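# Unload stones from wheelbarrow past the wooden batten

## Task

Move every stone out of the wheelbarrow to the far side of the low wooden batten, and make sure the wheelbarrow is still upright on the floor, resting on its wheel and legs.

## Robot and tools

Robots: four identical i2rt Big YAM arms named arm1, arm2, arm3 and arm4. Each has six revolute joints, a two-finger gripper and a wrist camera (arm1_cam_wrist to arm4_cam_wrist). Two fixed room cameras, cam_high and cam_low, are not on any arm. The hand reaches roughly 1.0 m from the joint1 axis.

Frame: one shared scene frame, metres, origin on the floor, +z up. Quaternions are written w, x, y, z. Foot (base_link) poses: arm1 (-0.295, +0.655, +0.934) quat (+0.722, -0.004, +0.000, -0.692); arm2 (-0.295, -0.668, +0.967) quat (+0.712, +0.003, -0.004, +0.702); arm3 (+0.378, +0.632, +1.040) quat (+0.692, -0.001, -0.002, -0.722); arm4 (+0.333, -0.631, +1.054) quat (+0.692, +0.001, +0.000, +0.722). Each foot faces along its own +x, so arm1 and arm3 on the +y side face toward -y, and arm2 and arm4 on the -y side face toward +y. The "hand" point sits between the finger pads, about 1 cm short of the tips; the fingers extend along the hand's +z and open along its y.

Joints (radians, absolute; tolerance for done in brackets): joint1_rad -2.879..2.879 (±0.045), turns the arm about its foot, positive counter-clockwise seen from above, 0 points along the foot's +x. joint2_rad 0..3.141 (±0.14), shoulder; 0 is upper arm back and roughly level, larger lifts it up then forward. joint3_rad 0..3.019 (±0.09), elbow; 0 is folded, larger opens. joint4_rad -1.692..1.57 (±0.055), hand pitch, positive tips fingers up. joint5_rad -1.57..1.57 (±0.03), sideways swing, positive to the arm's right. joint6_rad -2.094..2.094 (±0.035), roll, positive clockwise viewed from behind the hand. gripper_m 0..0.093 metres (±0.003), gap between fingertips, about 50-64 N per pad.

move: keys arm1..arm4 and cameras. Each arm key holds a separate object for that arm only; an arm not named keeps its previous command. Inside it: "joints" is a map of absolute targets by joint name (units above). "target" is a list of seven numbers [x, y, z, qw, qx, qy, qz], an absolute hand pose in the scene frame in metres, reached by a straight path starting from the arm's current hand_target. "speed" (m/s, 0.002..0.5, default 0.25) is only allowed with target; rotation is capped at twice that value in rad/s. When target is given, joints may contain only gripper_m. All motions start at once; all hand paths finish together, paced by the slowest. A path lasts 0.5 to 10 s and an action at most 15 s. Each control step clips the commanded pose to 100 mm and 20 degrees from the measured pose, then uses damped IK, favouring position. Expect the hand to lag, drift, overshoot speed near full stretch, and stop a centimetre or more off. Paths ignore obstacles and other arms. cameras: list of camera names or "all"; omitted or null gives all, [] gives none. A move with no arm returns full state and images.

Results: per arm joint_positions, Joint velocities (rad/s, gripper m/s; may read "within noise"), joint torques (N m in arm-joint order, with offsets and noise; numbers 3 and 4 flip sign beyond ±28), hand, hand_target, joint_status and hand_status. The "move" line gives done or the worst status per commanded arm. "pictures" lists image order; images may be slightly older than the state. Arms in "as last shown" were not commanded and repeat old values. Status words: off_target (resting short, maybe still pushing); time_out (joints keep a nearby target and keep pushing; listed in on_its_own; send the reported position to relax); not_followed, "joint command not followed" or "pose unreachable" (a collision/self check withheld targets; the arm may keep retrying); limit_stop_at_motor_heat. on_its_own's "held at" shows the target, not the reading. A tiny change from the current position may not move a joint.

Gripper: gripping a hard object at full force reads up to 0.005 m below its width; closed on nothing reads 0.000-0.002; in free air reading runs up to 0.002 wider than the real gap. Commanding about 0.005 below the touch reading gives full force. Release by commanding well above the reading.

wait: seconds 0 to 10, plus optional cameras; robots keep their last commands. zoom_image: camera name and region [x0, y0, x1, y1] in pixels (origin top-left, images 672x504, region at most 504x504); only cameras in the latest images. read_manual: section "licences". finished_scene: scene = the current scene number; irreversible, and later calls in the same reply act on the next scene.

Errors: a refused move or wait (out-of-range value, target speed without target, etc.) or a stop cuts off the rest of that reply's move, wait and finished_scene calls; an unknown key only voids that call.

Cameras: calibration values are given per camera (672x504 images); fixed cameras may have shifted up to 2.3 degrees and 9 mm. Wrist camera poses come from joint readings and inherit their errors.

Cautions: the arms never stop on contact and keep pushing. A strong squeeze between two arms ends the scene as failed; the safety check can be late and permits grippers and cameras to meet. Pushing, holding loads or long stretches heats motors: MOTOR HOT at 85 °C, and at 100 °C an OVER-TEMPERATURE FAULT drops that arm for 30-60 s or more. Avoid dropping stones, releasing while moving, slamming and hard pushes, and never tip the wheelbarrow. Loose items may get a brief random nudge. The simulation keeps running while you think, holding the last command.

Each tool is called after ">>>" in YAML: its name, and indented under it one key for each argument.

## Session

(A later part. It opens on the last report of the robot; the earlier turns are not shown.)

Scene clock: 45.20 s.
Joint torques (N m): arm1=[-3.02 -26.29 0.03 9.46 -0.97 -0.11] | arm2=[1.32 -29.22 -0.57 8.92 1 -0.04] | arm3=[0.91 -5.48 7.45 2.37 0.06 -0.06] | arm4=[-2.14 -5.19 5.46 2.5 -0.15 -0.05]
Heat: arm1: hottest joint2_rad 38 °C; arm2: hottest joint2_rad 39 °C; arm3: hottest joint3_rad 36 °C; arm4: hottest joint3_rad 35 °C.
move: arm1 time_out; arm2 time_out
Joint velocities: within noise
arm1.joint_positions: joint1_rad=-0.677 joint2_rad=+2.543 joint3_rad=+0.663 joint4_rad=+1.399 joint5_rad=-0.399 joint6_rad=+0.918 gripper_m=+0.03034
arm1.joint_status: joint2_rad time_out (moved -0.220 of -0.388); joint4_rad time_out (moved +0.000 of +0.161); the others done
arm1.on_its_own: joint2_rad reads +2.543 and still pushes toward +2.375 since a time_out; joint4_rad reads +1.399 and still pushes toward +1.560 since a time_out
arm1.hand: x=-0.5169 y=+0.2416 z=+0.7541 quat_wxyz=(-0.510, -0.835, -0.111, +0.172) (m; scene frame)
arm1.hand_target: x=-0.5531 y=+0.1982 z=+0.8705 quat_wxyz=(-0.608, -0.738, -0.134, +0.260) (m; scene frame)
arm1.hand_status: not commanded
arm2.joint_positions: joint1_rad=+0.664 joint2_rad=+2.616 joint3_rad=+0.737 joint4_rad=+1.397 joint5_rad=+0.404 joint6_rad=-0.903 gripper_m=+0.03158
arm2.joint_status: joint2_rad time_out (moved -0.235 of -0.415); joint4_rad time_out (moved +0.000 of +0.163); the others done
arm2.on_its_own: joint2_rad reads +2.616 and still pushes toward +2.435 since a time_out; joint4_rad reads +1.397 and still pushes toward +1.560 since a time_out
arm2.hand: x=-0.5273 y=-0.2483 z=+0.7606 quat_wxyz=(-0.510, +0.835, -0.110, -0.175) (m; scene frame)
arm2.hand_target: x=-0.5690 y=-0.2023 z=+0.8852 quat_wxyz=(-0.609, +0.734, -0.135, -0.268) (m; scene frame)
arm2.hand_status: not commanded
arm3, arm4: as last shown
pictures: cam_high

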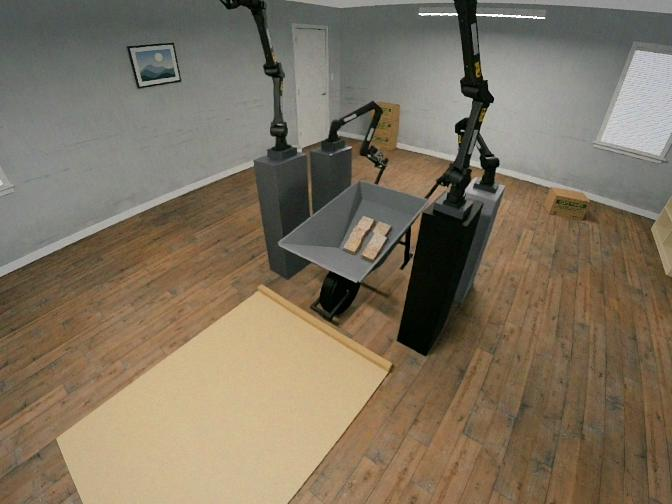

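>>> move:
  arm1: {"joints": {"joint1_rad": -0.52, "joint2_rad": 2.085, "joint3_rad": 0.44, "joint4_rad": 1.56, "joint5_rad": -0.34, "joint6_rad": 0.86}}
  arm2: {"joints": {"joint1_rad": 0.51, "joint2_rad": 2.157, "joint3_rad": 0.495, "joint4_rad": 1.56, "joint5_rad": 0.34, "joint6_rad": -0.84}}
  cameras: ["cam_high", "cam_low"]

Scene clock: 51.00 s.
Joint torques (N m): arm1=[-2.9 -23.36 1.4 9.51 -1.01 -0.48] | arm2=[1.38 -25.93 0.29 8.96 0.77 0.33] | arm3=[0.97 -5.36 7.45 2.36 0.06 -0.06] | arm4=[-2.14 -5.07 5.45 2.5 -0.15 -0.04]
Heat: arm1: hottest joint2_rad 39 °C; arm2: hottest joint2_rad 40 °C; arm3: hottest joint3_rad 36 °C; arm4: hottest joint3_rad 35 °C.
move: arm1 time_out; arm2 time_out
Joint velocities: within noise
arm1.joint_positions: joint1_rad=-0.509 joint2_rad=+2.241 joint3_rad=+0.425 joint4_rad=+1.399 joint5_rad=-0.319 joint6_rad=+0.898 gripper_m=+0.03033
arm1.joint_status: joint2_rad time_out (moved -0.302 of -0.458); joint4_rad time_out (moved +0.000 of +0.161); joint6_rad time_out (moved -0.020 of -0.058); the others done
arm1.on_its_own: joint2_rad reads +2.241 and still pushes toward +2.085 since a time_out; joint4_rad reads +1.399 and still pushes toward +1.560 since a time_out; joint6_rad reads +0.898 and still pushes toward +0.860 since a time_out
arm1.hand: x=-0.4433 y=+0.2419 z=+0.8561 quat_wxyz=(-0.528, -0.812, -0.172, +0.181) (m; scene frame)
arm1.hand_target: x=-0.4621 y=+0.2073 z=+0.9637 quat_wxyz=(-0.625, -0.706, -0.196, +0.269) (m; scene frame)
arm1.hand_status: not commanded
arm2.joint_positions: joint1_rad=+0.493 joint2_rad=+2.319 joint3_rad=+0.484 joint4_rad=+1.397 joint5_rad=+0.319 joint6_rad=-0.879 gripper_m=+0.03157
arm2.joint_status: joint2_rad time_out (moved -0.296 of -0.459); joint4_rad time_out (moved +0.000 of +0.163); joint6_rad time_out (moved +0.025 of +0.063); the others done
arm2.on_its_own: joint2_rad reads +2.319 and still pushes toward +2.157 since a time_out; joint4_rad reads +1.397 and still pushes toward +1.560 since a time_out; joint6_rad reads -0.879 and still pushes toward -0.840 since a time_out
arm2.hand: x=-0.4517 y=-0.2477 z=+0.8628 quat_wxyz=(-0.520, +0.817, -0.172, -0.181) (m; scene frame)
arm2.hand_target: x=-0.4766 y=-0.2116 z=+0.9745 quat_wxyz=(-0.617, +0.712, -0.193, -0.274) (m; scene frame)
arm2.hand_status: not commanded
arm3, arm4: as last shown
pictures: cam_high, cam_low

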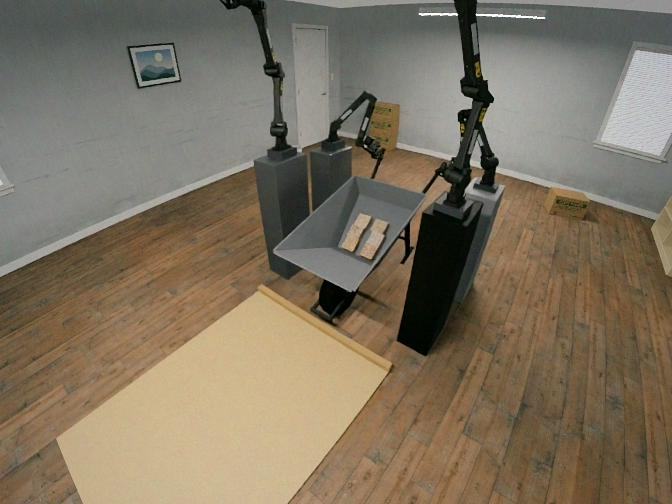

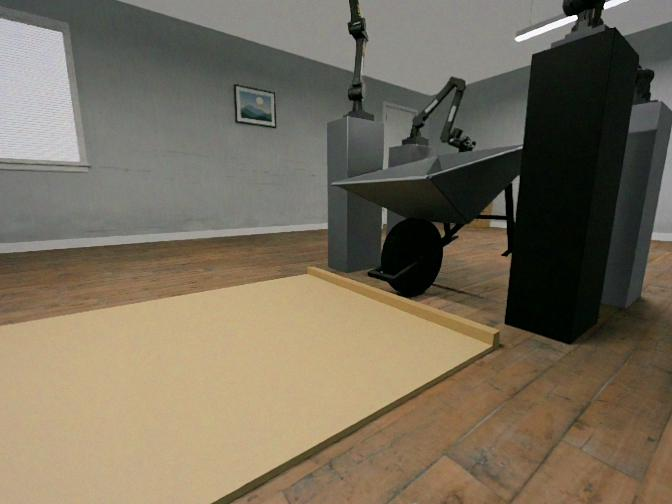

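>>> move:
  arm1: {"joints": {"joint1_rad": -0.325, "joint2_rad": 1.67, "joint3_rad": 0.34, "joint4_rad": 1.38, "joint5_rad": -0.28, "joint6_rad": 0.8}}
  arm2: {"joints": {"joint1_rad": 0.32, "joint2_rad": 1.80, "joint3_rad": 0.38, "joint4_rad": 1.47, "joint5_rad": 0.28, "joint6_rad": -0.8}}
  cameras: ["cam_low", "arm1_cam_wrist", "arm2_cam_wrist"]

Scene clock: 55.47 s.
Joint torques (N m): arm1=[-2.2 -22.18 8.12 8.98 -0.96 -0.64] | arm2=[1.03 -25.7 4.33 8.28 0.59 0.38] | arm3=[1.03 -5.42 7.45 2.37 0.06 -0.06] | arm4=[-2.2 -5.07 5.44 2.52 -0.15 -0.05]
Heat: arm1: hottest joint2_rad 39 °C; arm2: hottest joint2_rad 41 °C; arm3: hottest joint3_rad 36 °C; arm4: hottest joint3_rad 35 °C.
move: arm1 time_out; arm2 time_out
Joint velocities: within noise
arm1.joint_positions: joint1_rad=-0.322 joint2_rad=+1.844 joint3_rad=+0.277 joint4_rad=+1.231 joint5_rad=-0.258 joint6_rad=+0.849 gripper_m=+0.03032
arm1.joint_status: joint2_rad time_out (moved -0.397 of -0.571); joint4_rad time_out (moved -0.169 of -0.019); joint6_rad time_out (moved -0.049 of -0.098); the others done
arm1.on_its_own: joint2_rad reads +1.844 and still pushes toward +1.670 since a time_out; joint4_rad reads +1.231 and still pushes toward +1.380 since a time_out; joint6_rad reads +0.849 and still pushes toward +0.800 since a time_out
arm1.hand: x=-0.3686 y=+0.2414 z=+0.9527 quat_wxyz=(-0.556, -0.770, -0.251, +0.187) (m; scene frame)
arm1.hand_target: x=-0.3765 y=+0.2035 z=+1.0784 quat_wxyz=(-0.669, -0.636, -0.264, +0.280) (m; scene frame)
arm1.hand_status: not commanded
arm2.joint_positions: joint1_rad=+0.308 joint2_rad=+1.985 joint3_rad=+0.332 joint4_rad=+1.324 joint5_rad=+0.264 joint6_rad=-0.833 gripper_m=+0.03155
arm2.joint_status: joint2_rad time_out (moved -0.334 of -0.519); joint4_rad time_out (moved -0.074 of +0.073); the others done
arm2.on_its_own: joint2_rad reads +1.985 and still pushes toward +1.800 since a time_out; joint4_rad reads +1.324 and still pushes toward +1.470 since a time_out
arm2.hand: x=-0.3772 y=-0.2414 z=+0.9621 quat_wxyz=(-0.558, +0.767, -0.251, -0.192) (m; scene frame)
arm2.hand_target: x=-0.3914 y=-0.2063 z=+1.0888 quat_wxyz=(-0.668, +0.638, -0.254, -0.286) (m; scene frame)
arm2.hand_status: not commanded
arm3, arm4: as last shown
pictures: arm1_cam_wrist, arm2_cam_wrist, cam_low
camera_calibration:
arm1_cam_wrist: T_world_to_cam=[[-0.58558, 0.252083, -0.770422, 0.458219], [0.660966, 0.698694, -0.273772, 0.342153], [0.469276, -0.669538, -0.575759, 1.00636], [0, 0, 0, 1]] pos_world=[-0.43009, 0.31923, 1.02612]
arm2_cam_wrist: T_world_to_cam=[[0.59095, 0.269076, 0.760511, -0.44187], [0.668905, -0.690413, -0.275494, 0.356399], [0.450938, 0.671512, -0.587985, 1.02322], [0, 0, 0, 1]] pos_world=[-0.438681, -0.322143, 1.03587]

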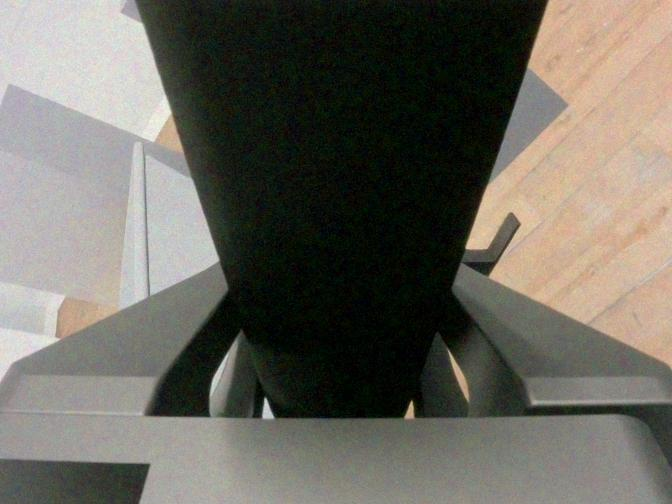

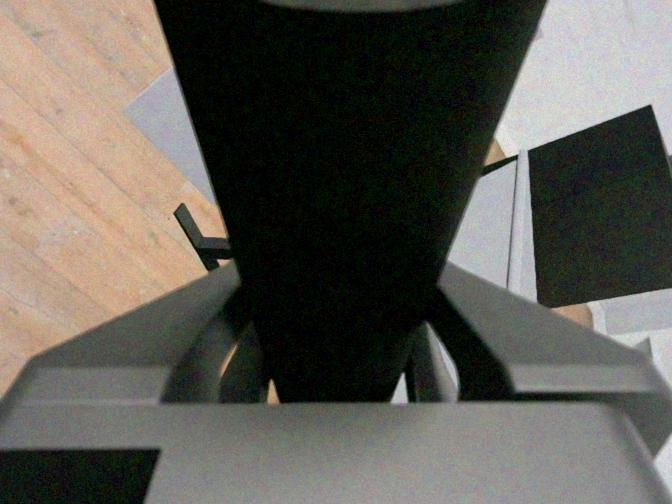

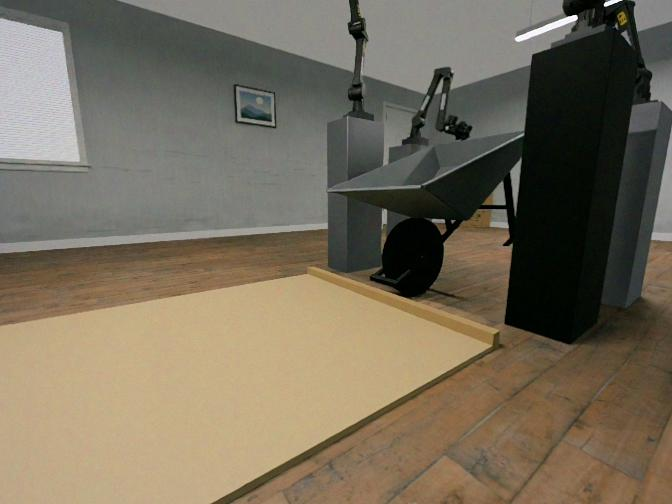

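>>> move:
  arm1: {"joints": {"joint1_rad": -0.05, "joint2_rad": 1.26, "joint3_rad": 0.336, "joint4_rad": 1.1, "joint5_rad": -0.12, "joint6_rad": 0.76}}
  arm2: {"joints": {"joint1_rad": 0.045, "joint2_rad": 1.405, "joint3_rad": 0.345, "joint4_rad": 1.24, "joint5_rad": 0.12, "joint6_rad": -0.76}}
  cameras: ["cam_low", "cam_high"]

Scene clock: 60.03 s.
Joint torques (N m): arm1=[-1.61 -18.96 14.97 9.44 -0.67 -0.56] | arm2=[0.67 -23.06 9.02 8.76 0.27 0.26] | arm3=[0.97 -5.42 7.45 2.37 0.06 -0.06] | arm4=[-2.14 -5.19 5.46 2.51 -0.15 -0.05]
Heat: arm1: hottest joint2_rad 39 °C; arm2: hottest joint2_rad 41 °C; arm3: hottest joint3_rad 36 °C; arm4: hottest joint3_rad 35 °C.
move: arm1 time_out; arm2 time_out
Joint velocities: within noise
arm1.joint_positions: joint1_rad=-0.055 joint2_rad=+1.425 joint3_rad=+0.236 joint4_rad=+0.942 joint5_rad=-0.106 joint6_rad=+0.801 gripper_m=+0.03033
arm1.joint_status: joint2_rad time_out (moved -0.418 of -0.584); joint3_rad time_out (moved -0.041 of +0.059); joint4_rad time_out (moved -0.288 of -0.131); joint6_rad time_out (moved -0.048 of -0.089); the others done
arm1.on_its_own: joint2_rad reads +1.425 and still pushes toward +1.260 since a time_out; joint3_rad reads +0.236 and still pushes toward +0.336 since a time_out; joint4_rad reads +0.942 and still pushes toward +1.100 since a time_out; joint6_rad reads +0.801 and still pushes toward +0.760 since a time_out
arm1.hand: x=-0.2821 y=+0.2413 z=+1.0370 quat_wxyz=(-0.585, -0.718, -0.322, +0.198) (m; scene frame)
arm1.hand_target: x=-0.2768 y=+0.2143 z=+1.1864 quat_wxyz=(-0.718, -0.569, -0.294, +0.271) (m; scene frame)
arm1.hand_status: not commanded
arm2.joint_positions: joint1_rad=+0.037 joint2_rad=+1.587 joint3_rad=+0.267 joint4_rad=+1.083 joint5_rad=+0.111 joint6_rad=-0.781 gripper_m=+0.03159
arm2.joint_status: joint2_rad time_out (moved -0.397 of -0.580); joint4_rad time_out (moved -0.241 of -0.084); the others done
arm2.on_its_own: joint2_rad reads +1.587 and still pushes toward +1.405 since a time_out; joint4_rad reads +1.083 and still pushes toward +1.240 since a time_out
arm2.hand: x=-0.2858 y=-0.2402 z=+1.0508 quat_wxyz=(-0.588, +0.712, -0.324, -0.205) (m; scene frame)
arm2.hand_target: x=-0.2888 y=-0.2160 z=+1.1965 quat_wxyz=(-0.718, +0.571, -0.284, -0.279) (m; scene frame)
arm2.hand_status: not commanded
arm3, arm4: as last shown
pictures: cam_high, cam_low

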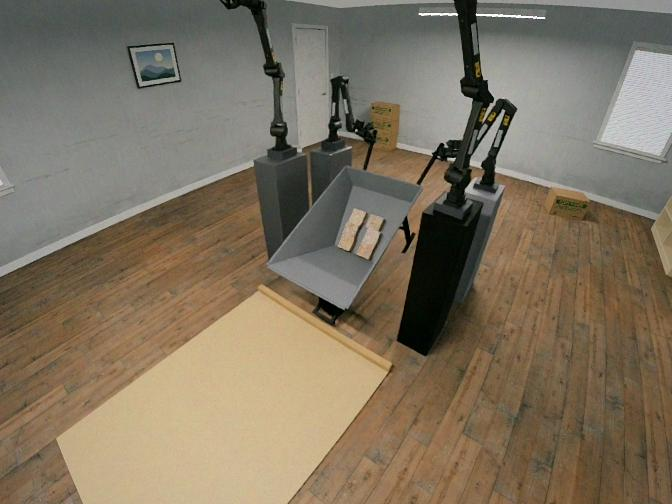

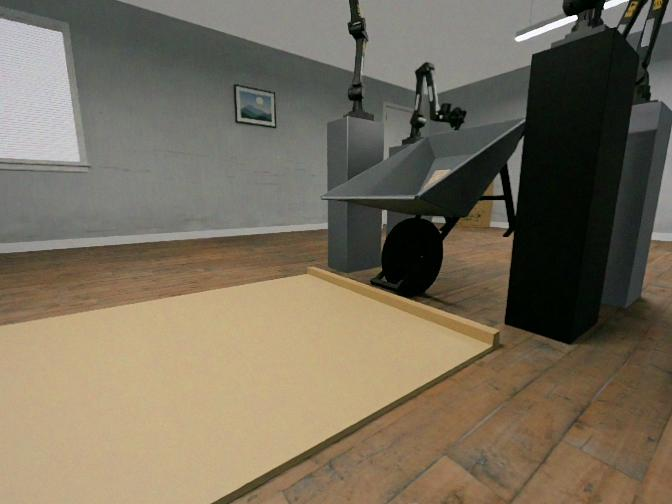

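>>> move:
  arm1: {"joints": {"joint1_rad": 0.335, "joint2_rad": 1.025, "joint3_rad": 0.455, "joint4_rad": 0.815, "joint5_rad": 0.27, "joint6_rad": 0.73}}
  arm2: {"joints": {"joint1_rad": -0.335, "joint2_rad": 1.148, "joint3_rad": 0.438, "joint4_rad": 0.955, "joint5_rad": -0.27, "joint6_rad": -0.73}}
  cameras: ["cam_low", "arm1_cam_wrist", "arm2_cam_wrist"]

Scene clock: 65.37 s.
Joint torques (N m): arm1=[0.67 -17.55 18.73 8.18 -0.23 -0.49] | arm2=[-2.08 -20.19 13.7 7.6 -0.14 0.19] | arm3=[1.03 -5.42 7.45 2.36 0.06 -0.06] | arm4=[-2.14 -5.13 5.45 2.52 -0.15 -0.05]
Heat: arm1: hottest joint2_rad 40 °C; arm2: hottest joint2_rad 42 °C; arm3: hottest joint3_rad 36 °C; arm4: hottest joint3_rad 35 °C.
move: arm1 time_out; arm2 time_out
Joint velocities: within noise
arm1.joint_positions: joint1_rad=+0.303 joint2_rad=+1.185 joint3_rad=+0.315 joint4_rad=+0.688 joint5_rad=+0.276 joint6_rad=+0.762 gripper_m=+0.03032
arm1.joint_status: joint2_rad time_out (moved -0.240 of -0.400); joint3_rad time_out (moved +0.079 of +0.219); joint4_rad time_out (moved -0.255 of -0.127); the others done
arm1.on_its_own: joint2_rad reads +1.185 and still pushes toward +1.025 since a time_out; joint3_rad reads +0.315 and still pushes toward +0.427 since a time_out; joint4_rad reads +0.688 and still pushes toward +0.815 since a time_out
arm1.hand: x=-0.1951 y=+0.2407 z=+1.1078 quat_wxyz=(-0.594, -0.683, -0.342, +0.251) (m; scene frame)
arm1.hand_target: x=-0.1766 y=+0.2371 z=+1.2630 quat_wxyz=(-0.734, -0.565, -0.270, +0.262) (m; scene frame)
arm1.hand_status: not commanded
arm2.joint_positions: joint1_rad=-0.311 joint2_rad=+1.311 joint3_rad=+0.307 joint4_rad=+0.825 joint5_rad=-0.262 joint6_rad=-0.745 gripper_m=+0.03159
arm2.joint_status: joint2_rad time_out (moved -0.276 of -0.439); joint3_rad time_out (moved +0.040 of +0.171); joint4_rad time_out (moved -0.258 of -0.128); the others done
arm2.on_its_own: joint2_rad reads +1.311 and still pushes toward +1.148 since a time_out; joint3_rad reads +0.307 and still pushes toward +0.419 since a time_out; joint4_rad reads +0.825 and still pushes toward +0.955 since a time_out
arm2.hand: x=-0.1995 y=-0.2468 z=+1.1195 quat_wxyz=(-0.594, +0.682, -0.342, -0.255) (m; scene frame)
arm2.hand_target: x=-0.1844 y=-0.2357 z=+1.2742 quat_wxyz=(-0.736, +0.565, -0.259, -0.269) (m; scene frame)
arm2.hand_status: not commanded
arm3, arm4: as last shown
pictures: arm1_cam_wrist, arm2_cam_wrist, cam_low
camera_calibration:
arm1_cam_wrist: T_world_to_cam=[[-0.759728, 0.0553839, -0.647878, 0.557145], [0.485283, 0.71147, -0.508243, 0.492771], [0.432797, -0.700531, -0.567401, 1.0049], [0, 0, 0, 1]] pos_world=[-0.250773, 0.322517, 1.18159]
arm2_cam_wrist: T_world_to_cam=[[0.764566, 0.0782879, 0.639773, -0.542418], [0.495561, -0.70609, -0.505822, 0.496594], [0.412138, 0.703781, -0.578649, 1.02903], [0, 0, 0, 1]] pos_world=[-0.255479, -0.331106, 1.19366]

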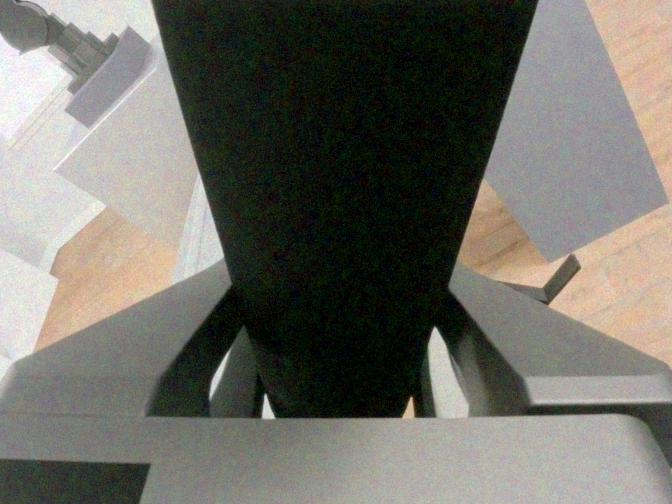

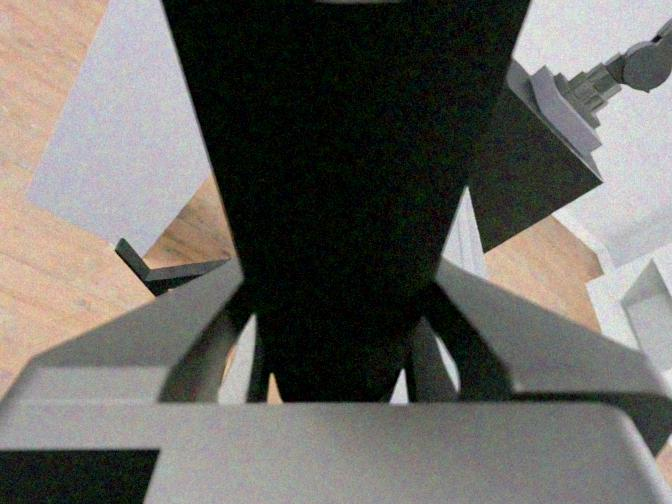

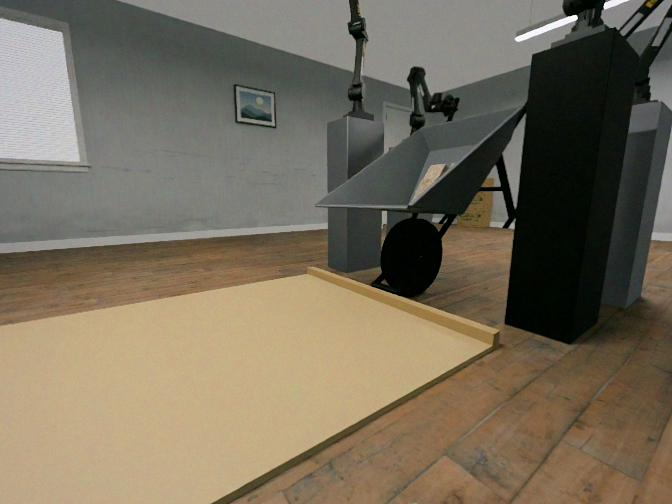

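>>> move:
  arm1: {"joints": {"joint1_rad": 0.645, "joint2_rad": 1.03, "joint3_rad": 0.643, "joint4_rad": 0.668, "joint5_rad": 0.59, "joint6_rad": 0.66}}
  arm2: {"joints": {"joint1_rad": -0.65, "joint2_rad": 1.10, "joint3_rad": 0.607, "joint4_rad": 0.768, "joint5_rad": -0.57, "joint6_rad": -0.66}}
  cameras: ["cam_low", "arm1_cam_wrist", "arm2_cam_wrist"]

Scene clock: 69.37 s.
Joint torques (N m): arm1=[1.96 -18.49 19.81 7.31 0.09 -0.63] | arm2=[-3.37 -20.37 14.82 6.6 -0.26 0.44] | arm3=[0.97 -5.42 7.46 2.36 0.06 -0.06] | arm4=[-2.08 -5.13 5.44 2.52 -0.15 -0.05]
Heat: arm1: hottest joint2_rad 40 °C; arm2: hottest joint2_rad 42 °C; arm3: hottest joint3_rad 37 °C; arm4: hottest joint3_rad 36 °C.
move: arm1 time_out; arm2 time_out
Joint velocities: within noise
arm1.joint_positions: joint1_rad=+0.597 joint2_rad=+1.187 joint3_rad=+0.482 joint4_rad=+0.556 joint5_rad=+0.582 joint6_rad=+0.711 gripper_m=+0.03033
arm1.joint_status: joint1_rad time_out (moved +0.295 of +0.342); joint2_rad time_out (moved +0.002 of -0.155); joint3_rad time_out (moved +0.167 of +0.328); joint4_rad time_out (moved -0.132 of -0.020); joint6_rad time_out (moved -0.051 of -0.102); the others done
arm1.on_its_own: joint1_rad reads +0.597 and still pushes toward +0.645 since a time_out; joint2_rad reads +1.187 and still pushes toward +1.030 since a time_out; joint3_rad reads +0.482 and still pushes toward +0.594 since a time_out; joint4_rad reads +0.556 and still pushes toward +0.668 since a time_out; joint6_rad reads +0.711 and still pushes toward +0.660 since a time_out
arm1.hand: x=-0.1017 y=+0.2391 z=+1.1631 quat_wxyz=(-0.599, -0.656, -0.359, +0.287) (m; scene frame)
arm1.hand_target: x=-0.0851 y=+0.2542 z=+1.3148 quat_wxyz=(-0.728, -0.573, -0.270, +0.263) (m; scene frame)
arm1.hand_status: not commanded
arm2.joint_positions: joint1_rad=-0.611 joint2_rad=+1.258 joint3_rad=+0.447 joint4_rad=+0.658 joint5_rad=-0.564 joint6_rad=-0.701 gripper_m=+0.03160
arm2.joint_status: joint2_rad time_out (moved -0.054 of -0.211); joint3_rad time_out (moved +0.140 of +0.300); joint4_rad time_out (moved -0.167 of -0.057); joint6_rad time_out (moved +0.044 of +0.085); the others done
arm2.on_its_own: joint2_rad reads +1.258 and still pushes toward +1.100 since a time_out; joint3_rad reads +0.447 and still pushes toward +0.559 since a time_out; joint4_rad reads +0.658 and still pushes toward +0.768 since a time_out; joint6_rad reads -0.701 and still pushes toward -0.660 since a time_out
arm2.hand: x=-0.1067 y=-0.2519 z=+1.1725 quat_wxyz=(-0.598, +0.655, -0.361, -0.287) (m; scene frame)
arm2.hand_target: x=-0.0900 y=-0.2593 z=+1.3226 quat_wxyz=(-0.727, +0.574, -0.267, -0.266) (m; scene frame)
arm2.hand_status: not commanded
arm3, arm4: as last shown
pictures: arm1_cam_wrist, arm2_cam_wrist, cam_low
camera_calibration:
arm1_cam_wrist: T_world_to_cam=[[-0.808364, 0.0204811, -0.588327, 0.59813], [0.441902, 0.681398, -0.583454, 0.566928], [0.388935, -0.731626, -0.559868, 0.988927], [0, 0, 0, 1]] pos_world=[-0.151648, 0.324971, 1.23634]
arm2_cam_wrist: T_world_to_cam=[[0.811521, 0.0423237, 0.582789, -0.58414], [0.449133, -0.683184, -0.575793, 0.556615], [0.373783, 0.729018, -0.573427, 1.0212], [0, 0, 0, 1]] pos_world=[-0.157661, -0.339482, 1.24651]

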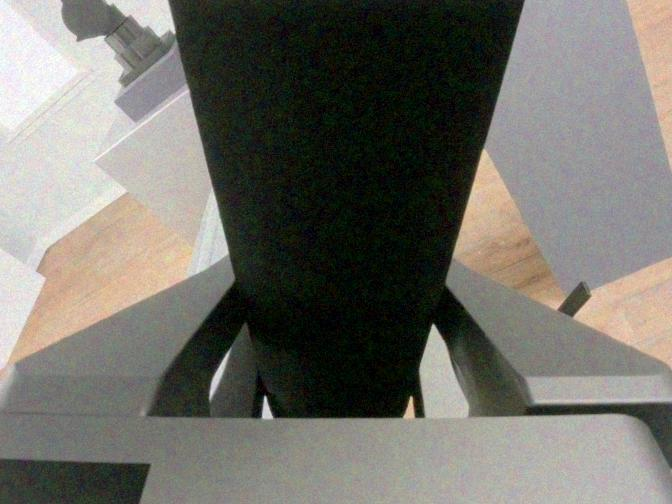

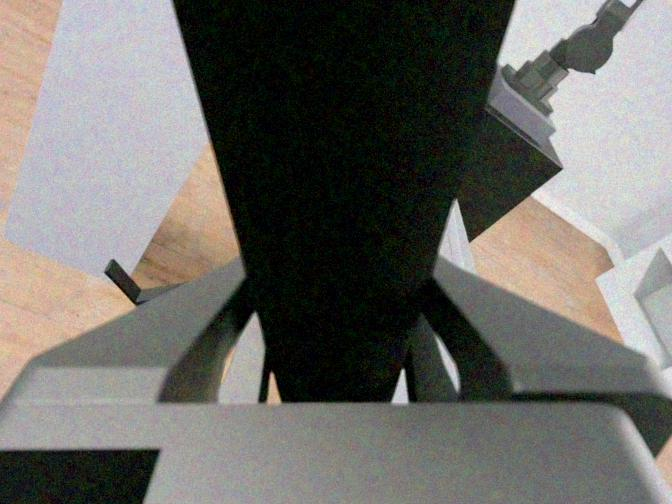

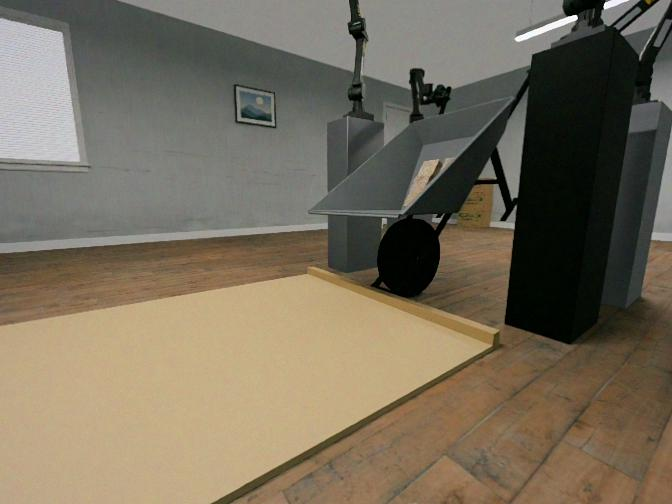

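>>> move:
  arm1: {"joints": {"joint1_rad": 0.865, "joint2_rad": 1.165, "joint3_rad": 0.895, "joint4_rad": 0.555, "joint5_rad": 0.81, "joint6_rad": 0.60}}
  arm2: {"joints": {"joint1_rad": -0.875, "joint2_rad": 1.20, "joint3_rad": 0.85, "joint4_rad": 0.635, "joint5_rad": -0.80, "joint6_rad": -0.60}}
  cameras: ["cam_low", "arm1_cam_wrist", "arm2_cam_wrist"]

Scene clock: 73.40 s.
Joint torques (N m): arm1=[1.67 -19.14 20.42 6.08 -0.29 -0.43] | arm2=[-3.08 -20.54 15.47 5.37 -0.07 0.22] | arm3=[0.91 -5.42 7.46 2.37 0.06 -0.06] | arm4=[-2.08 -5.13 5.48 2.51 -0.15 -0.05]
Heat: arm1: hottest joint3_rad 42 °C; arm2: hottest joint2_rad 41 °C; arm3: hottest joint3_rad 37 °C; arm4: hottest joint3_rad 36 °C.
move: arm1 time_out; arm2 time_out
Joint velocities: within noise
arm1.joint_positions: joint1_rad=+0.821 joint2_rad=+1.300 joint3_rad=+0.716 joint4_rad=+0.468 joint5_rad=+0.825 joint6_rad=+0.628 gripper_m=+0.03040
arm1.joint_status: joint3_rad time_out (moved +0.234 of +0.413); joint4_rad time_out (moved -0.087 of -0.001); the others done
arm1.on_its_own: joint3_rad reads +0.716 and still pushes toward +0.828 since a time_out; joint4_rad reads +0.468 and still pushes toward +0.555 since a time_out
arm1.hand: x=-0.0005 y=+0.2391 z=+1.2160 quat_wxyz=(-0.598, -0.630, -0.373, +0.326) (m; scene frame)
arm1.hand_target: x=+0.0100 y=+0.2612 z=+1.3556 quat_wxyz=(-0.709, -0.586, -0.281, +0.273) (m; scene frame)
arm1.hand_status: not commanded
arm2.joint_positions: joint1_rad=-0.838 joint2_rad=+1.333 joint3_rad=+0.662 joint4_rad=+0.551 joint5_rad=-0.805 joint6_rad=-0.621 gripper_m=+0.03163
arm2.joint_status: joint3_rad time_out (moved +0.215 of +0.403); joint4_rad time_out (moved -0.107 of -0.023); the others done
arm2.on_its_own: joint3_rad reads +0.662 and still pushes toward +0.775 since a time_out; joint4_rad reads +0.551 and still pushes toward +0.635 since a time_out
arm2.hand: x=-0.0082 y=-0.2555 z=+1.2249 quat_wxyz=(-0.599, +0.629, -0.377, -0.323) (m; scene frame)
arm2.hand_target: x=+0.0030 y=-0.2706 z=+1.3618 quat_wxyz=(-0.708, +0.587, -0.280, -0.275) (m; scene frame)
arm2.hand_status: not commanded
arm3, arm4: as last shown
pictures: arm1_cam_wrist, arm2_cam_wrist, cam_low
camera_calibration:
arm1_cam_wrist: T_world_to_cam=[[-0.854577, 0.00157157, -0.519322, 0.631631], [0.397, 0.646651, -0.651332, 0.643859], [0.334796, -0.762785, -0.553237, 0.978547], [0, 0, 0, 1]] pos_world=[-0.0434483, 0.329076, 1.28875]
arm2_cam_wrist: T_world_to_cam=[[0.856387, 0.0178223, 0.516027, -0.618582], [0.401437, -0.651523, -0.643713, 0.631005], [0.324731, 0.758419, -0.56511, 1.01402], [0, 0, 0, 1]] pos_world=[-0.0528461, -0.346911, 1.29842]

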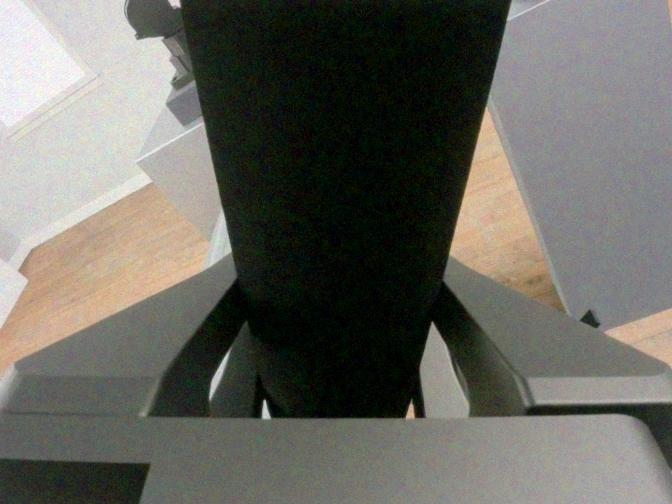

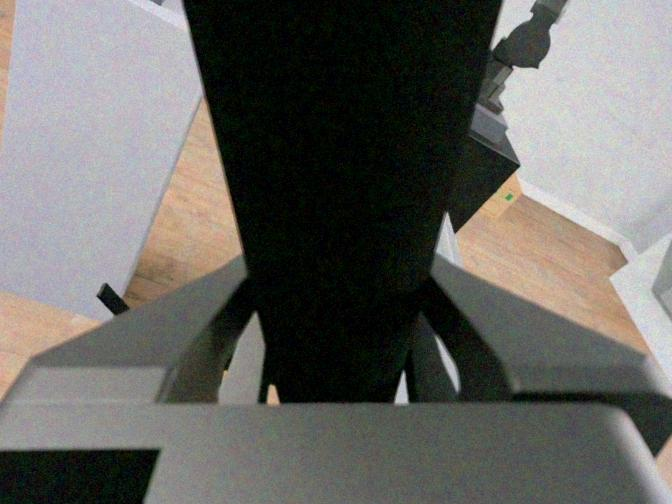

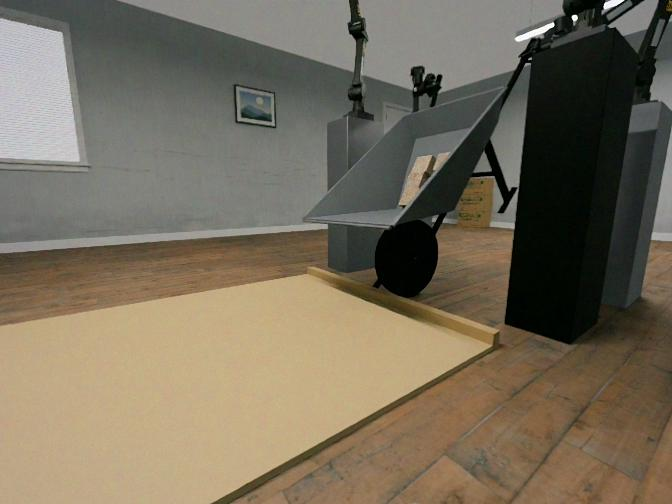

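>>> move:
  arm1: {"joints": {"joint1_rad": 1.01, "joint2_rad": 1.35, "joint3_rad": 1.14, "joint4_rad": 0.475, "joint5_rad": 0.97, "joint6_rad": 0.50}}
  arm2: {"joints": {"joint1_rad": -1.035, "joint2_rad": 1.365, "joint3_rad": 1.085, "joint4_rad": 0.545, "joint5_rad": -0.97, "joint6_rad": -0.50}}
  cameras: ["cam_low", "cam_high", "arm1_cam_wrist", "arm2_cam_wrist"]

Scene clock: 78.07 s.
Joint torques (N m): arm1=[1.96 -19.66 20.79 4.83 -1.19 -0.42] | arm2=[-3.96 -21.36 15.9 4.04 0.51 0.24] | arm3=[0.97 -5.42 7.45 2.37 0.06 -0.06] | arm4=[-2.14 -5.19 5.46 2.51 -0.16 -0.05]
Heat: arm1: hottest joint3_rad 45 °C; arm2: hottest joint3_rad 46 °C; arm3: hottest joint3_rad 37 °C; arm4: hottest joint3_rad 36 °C.
move: arm1 time_out; arm2 time_out
Joint velocities: within noise
arm1.joint_positions: joint1_rad=+0.961 joint2_rad=+1.455 joint3_rad=+0.964 joint4_rad=+0.413 joint5_rad=+1.000 joint6_rad=+0.527 gripper_m=+0.03042
arm1.joint_status: joint1_rad time_out (moved +0.141 of +0.189); joint3_rad time_out (moved +0.248 of +0.424); joint4_rad time_out (moved -0.055 of +0.007); joint5_rad time_out (moved +0.175 of +0.145); the others done
arm1.on_its_own: joint1_rad reads +0.961 and still pushes toward +1.010 since a time_out; joint3_rad reads +0.964 and still pushes toward +1.076 since a time_out; joint4_rad reads +0.413 and still pushes toward +0.475 since a time_out; joint5_rad reads +1.000 and still pushes toward +0.970 since a time_out
arm1.hand: x=+0.0916 y=+0.2396 z=+1.2560 quat_wxyz=(-0.590, -0.610, -0.381, +0.367) (m; scene frame)
arm1.hand_target: x=+0.1064 y=+0.2661 z=+1.3803 quat_wxyz=(-0.683, -0.585, -0.313, +0.304) (m; scene frame)
arm1.hand_status: not commanded
arm2.joint_positions: joint1_rad=-0.989 joint2_rad=+1.473 joint3_rad=+0.905 joint4_rad=+0.488 joint5_rad=-0.992 joint6_rad=-0.522 gripper_m=+0.03164
arm2.joint_status: joint1_rad time_out (moved -0.150 of -0.197); joint3_rad time_out (moved +0.243 of +0.423); joint4_rad time_out (moved -0.063 of -0.006); the others done
arm2.on_its_own: joint1_rad reads -0.989 and still pushes toward -1.035 since a time_out; joint3_rad reads +0.905 and still pushes toward +1.017 since a time_out; joint4_rad reads +0.488 and still pushes toward +0.545 since a time_out
arm2.hand: x=+0.0841 y=-0.2586 z=+1.2659 quat_wxyz=(-0.591, +0.609, -0.384, -0.365) (m; scene frame)
arm2.hand_target: x=+0.0994 y=-0.2815 z=+1.3892 quat_wxyz=(-0.683, +0.587, -0.310, -0.305) (m; scene frame)
arm2.hand_status: not commanded
arm3.joint_positions: joint1_rad=+1.193 joint2_rad=+1.390 joint3_rad=+2.578 joint4_rad=-1.023 joint5_rad=-0.173 joint6_rad=+0.167 gripper_m=+0.09398
arm3.joint_status: not commanded
arm3.hand: x=+0.7568 y=+0.4976 z=+1.9507 quat_wxyz=(-0.762, -0.122, -0.635, +0.042) (m; scene frame)
arm3.hand_target: x=+0.7556 y=+0.5010 z=+1.9608 quat_wxyz=(-0.773, -0.116, -0.623, +0.043) (m; scene frame)
arm3.hand_status: not commanded
arm4.joint_positions: joint1_rad=-1.184 joint2_rad=+1.400 joint3_rad=+2.584 joint4_rad=-1.018 joint5_rad=+0.293 joint6_rad=+0.248 gripper_m=+0.09396
arm4.joint_status: not commanded
arm4.hand: x=+0.7216 y=-0.5097 z=+1.9628 quat_wxyz=(-0.743, -0.053, -0.647, -0.162) (m; scene frame)
arm4.hand_target: x=+0.7172 y=-0.5189 z=+1.9731 quat_wxyz=(-0.754, -0.061, -0.633, -0.162) (m; scene frame)
arm4.hand_status: not commanded
pictures: arm1_cam_wrist, arm2_cam_wrist, cam_high, cam_low
camera_calibration:
arm1_cam_wrist: T_world_to_cam=[[-0.893524, 0.00751718, -0.448953, 0.644841], [0.359767, 0.610253, -0.705804, 0.713624], [0.268669, -0.792171, -0.54798, 0.976748], [0, 0, 0, 1]] pos_world=[0.0570195, 0.333413, 1.32842]
arm2_cam_wrist: T_world_to_cam=[[0.893881, 0.0246037, 0.447629, -0.633465], [0.367455, -0.612205, -0.70013, 0.702756], [0.256815, 0.790317, -0.556279, 1.01234], [0, 0, 0, 1]] pos_world=[0.0480282, -0.354252, 1.33872]

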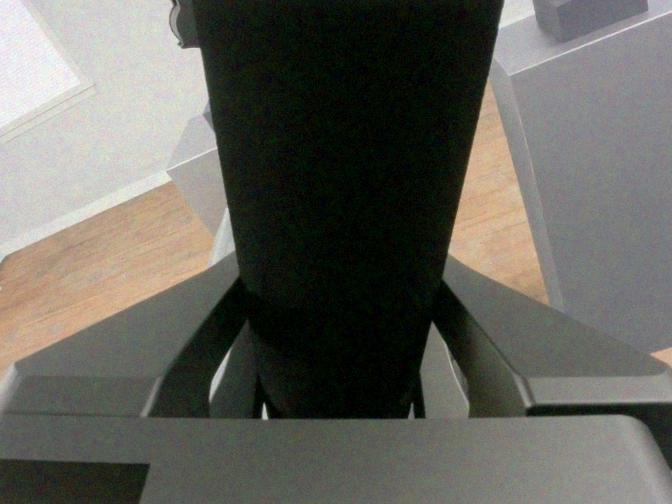

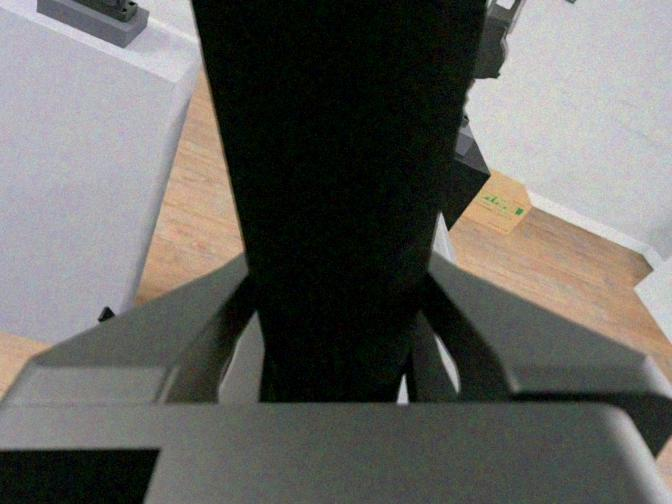

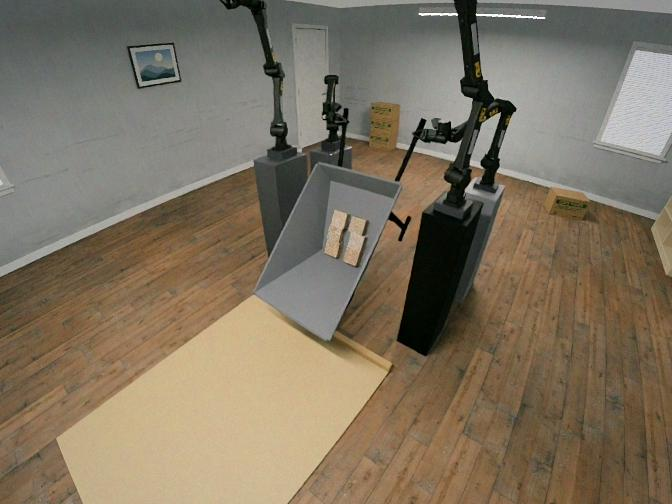

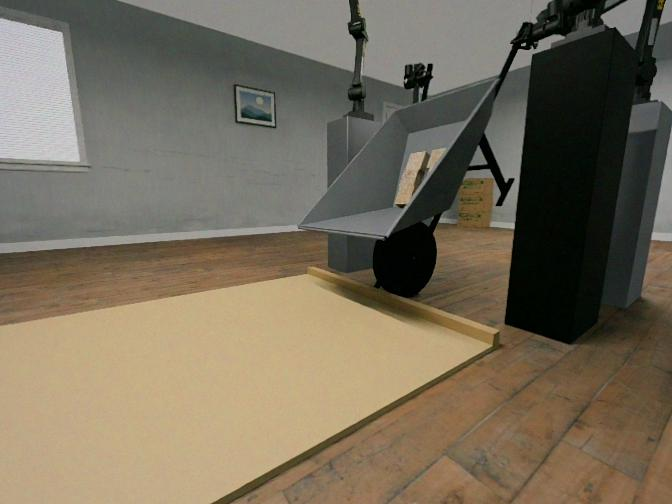

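>>> move:
  arm1: {"joints": {"joint1_rad": 1.13, "joint2_rad": 1.62, "joint3_rad": 1.57, "joint4_rad": 0.38, "joint5_rad": 1.12, "joint6_rad": 0.43}}
  arm2: {"joints": {"joint1_rad": -1.16, "joint2_rad": 1.62, "joint3_rad": 1.50, "joint4_rad": 0.45, "joint5_rad": -1.12, "joint6_rad": -0.43}}
  cameras: ["cam_low", "cam_high", "arm1_cam_wrist", "arm2_cam_wrist"]

Scene clock: 82.27 s.
Joint torques (N m): arm1=[0.97 -20.01 21.44 4.4 -2.73 0.11] | arm2=[-4.54 -23.06 16.49 3.51 1.2 -0.49] | arm3=[1.03 -5.48 7.45 2.37 0.06 -0.06] | arm4=[-2.14 -5.13 5.46 2.5 -0.15 -0.05]
Heat: arm1: hottest joint3_rad 47 °C; arm2: hottest joint3_rad 49 °C; arm3: hottest joint3_rad 37 °C; arm4: hottest joint3_rad 36 °C.
move: arm1 time_out; arm2 time_out
Joint velocities: within noise
arm1.joint_positions: joint1_rad=+1.092 joint2_rad=+1.678 joint3_rad=+1.350 joint4_rad=+0.325 joint5_rad=+1.186 joint6_rad=+0.387 gripper_m=+0.03046
arm1.joint_status: joint3_rad time_out (moved +0.387 of +0.606); joint5_rad time_out (moved +0.186 of +0.120); joint6_rad time_out (moved -0.140 of -0.097); the others done
arm1.on_its_own: joint3_rad reads +1.350 and still pushes toward +1.463 since a time_out (your +1.570 is given up); joint5_rad reads +1.186 and still pushes toward +1.120 since a time_out; joint6_rad reads +0.387 and still pushes toward +0.430 since a time_out
arm1.hand: x=+0.2107 y=+0.2463 z=+1.3109 quat_wxyz=(-0.577, -0.594, -0.380, +0.412) (m; scene frame)
arm1.hand_target: x=+0.2287 y=+0.2701 z=+1.4125 quat_wxyz=(-0.667, -0.588, -0.320, +0.327) (m; scene frame)
arm1.hand_status: not commanded
arm2.joint_positions: joint1_rad=-1.106 joint2_rad=+1.696 joint3_rad=+1.308 joint4_rad=+0.402 joint5_rad=-1.155 joint6_rad=-0.367 gripper_m=+0.03167
arm2.joint_status: joint1_rad time_out (moved -0.118 of -0.171); joint3_rad time_out (moved +0.403 of +0.595); joint5_rad time_out (moved -0.163 of -0.128); joint6_rad time_out (moved +0.155 of +0.092); the others done
arm2.on_its_own: joint1_rad reads -1.106 and still pushes toward -1.160 since a time_out; joint3_rad reads +1.308 and still pushes toward +1.420 since a time_out; joint5_rad reads -1.155 and still pushes toward -1.120 since a time_out; joint6_rad reads -0.367 and still pushes toward -0.430 since a time_out
arm2.hand: x=+0.2064 y=-0.2547 z=+1.3265 quat_wxyz=(-0.583, +0.588, -0.383, -0.409) (m; scene frame)
arm2.hand_target: x=+0.2227 y=-0.2881 z=+1.4377 quat_wxyz=(-0.676, +0.589, -0.308, -0.319) (m; scene frame)
arm2.hand_status: not commanded
arm3, arm4: as last shown
pictures: arm1_cam_wrist, arm2_cam_wrist, cam_high, cam_low
camera_calibration:
arm1_cam_wrist: T_world_to_cam=[[-0.923865, 0.0378458, -0.380842, 0.685532], [0.334574, 0.563044, -0.755673, 0.787704], [0.185832, -0.82556, -0.532839, 0.985928], [0, 0, 0, 1]] pos_world=[0.186577, 0.344486, 1.38167]
arm2_cam_wrist: T_world_to_cam=[[0.923482, 0.043462, 0.381172, -0.683222], [0.338135, -0.561573, -0.755182, 0.794598], [0.181234, 0.826285, -0.533299, 1.00577], [0, 0, 0, 1]] pos_world=[0.179981, -0.355135, 1.39687]

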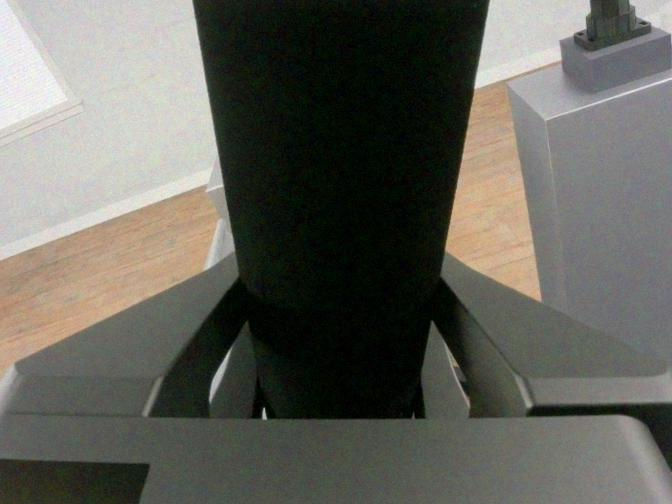

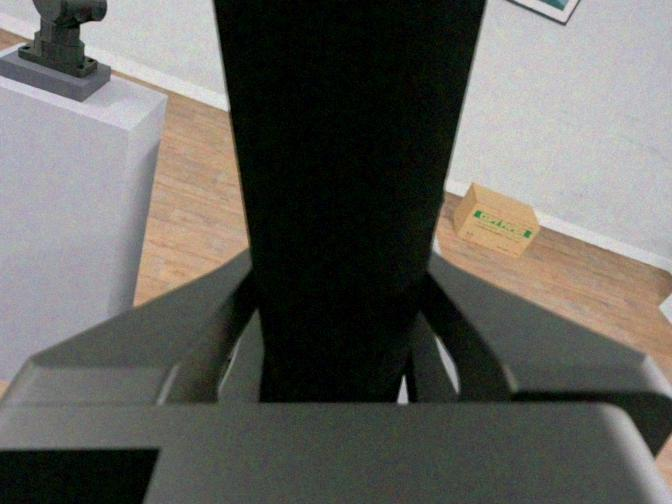

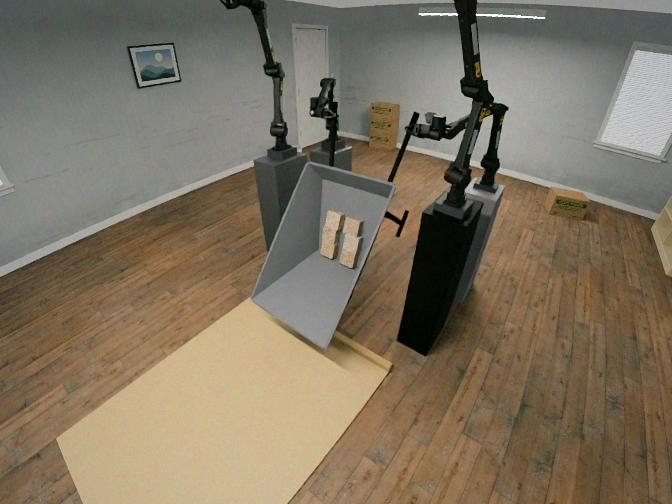

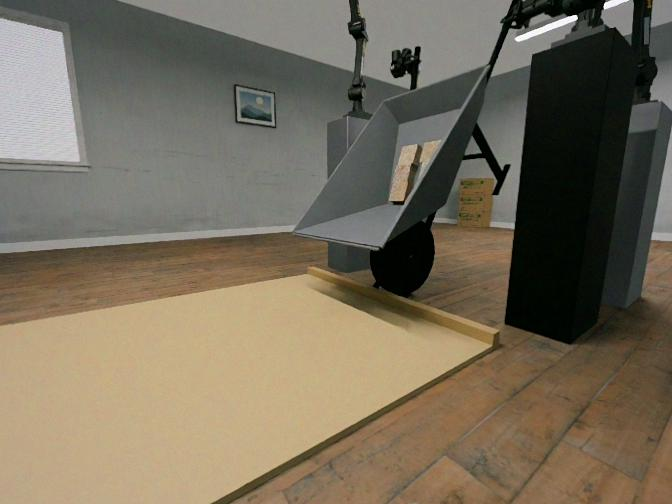

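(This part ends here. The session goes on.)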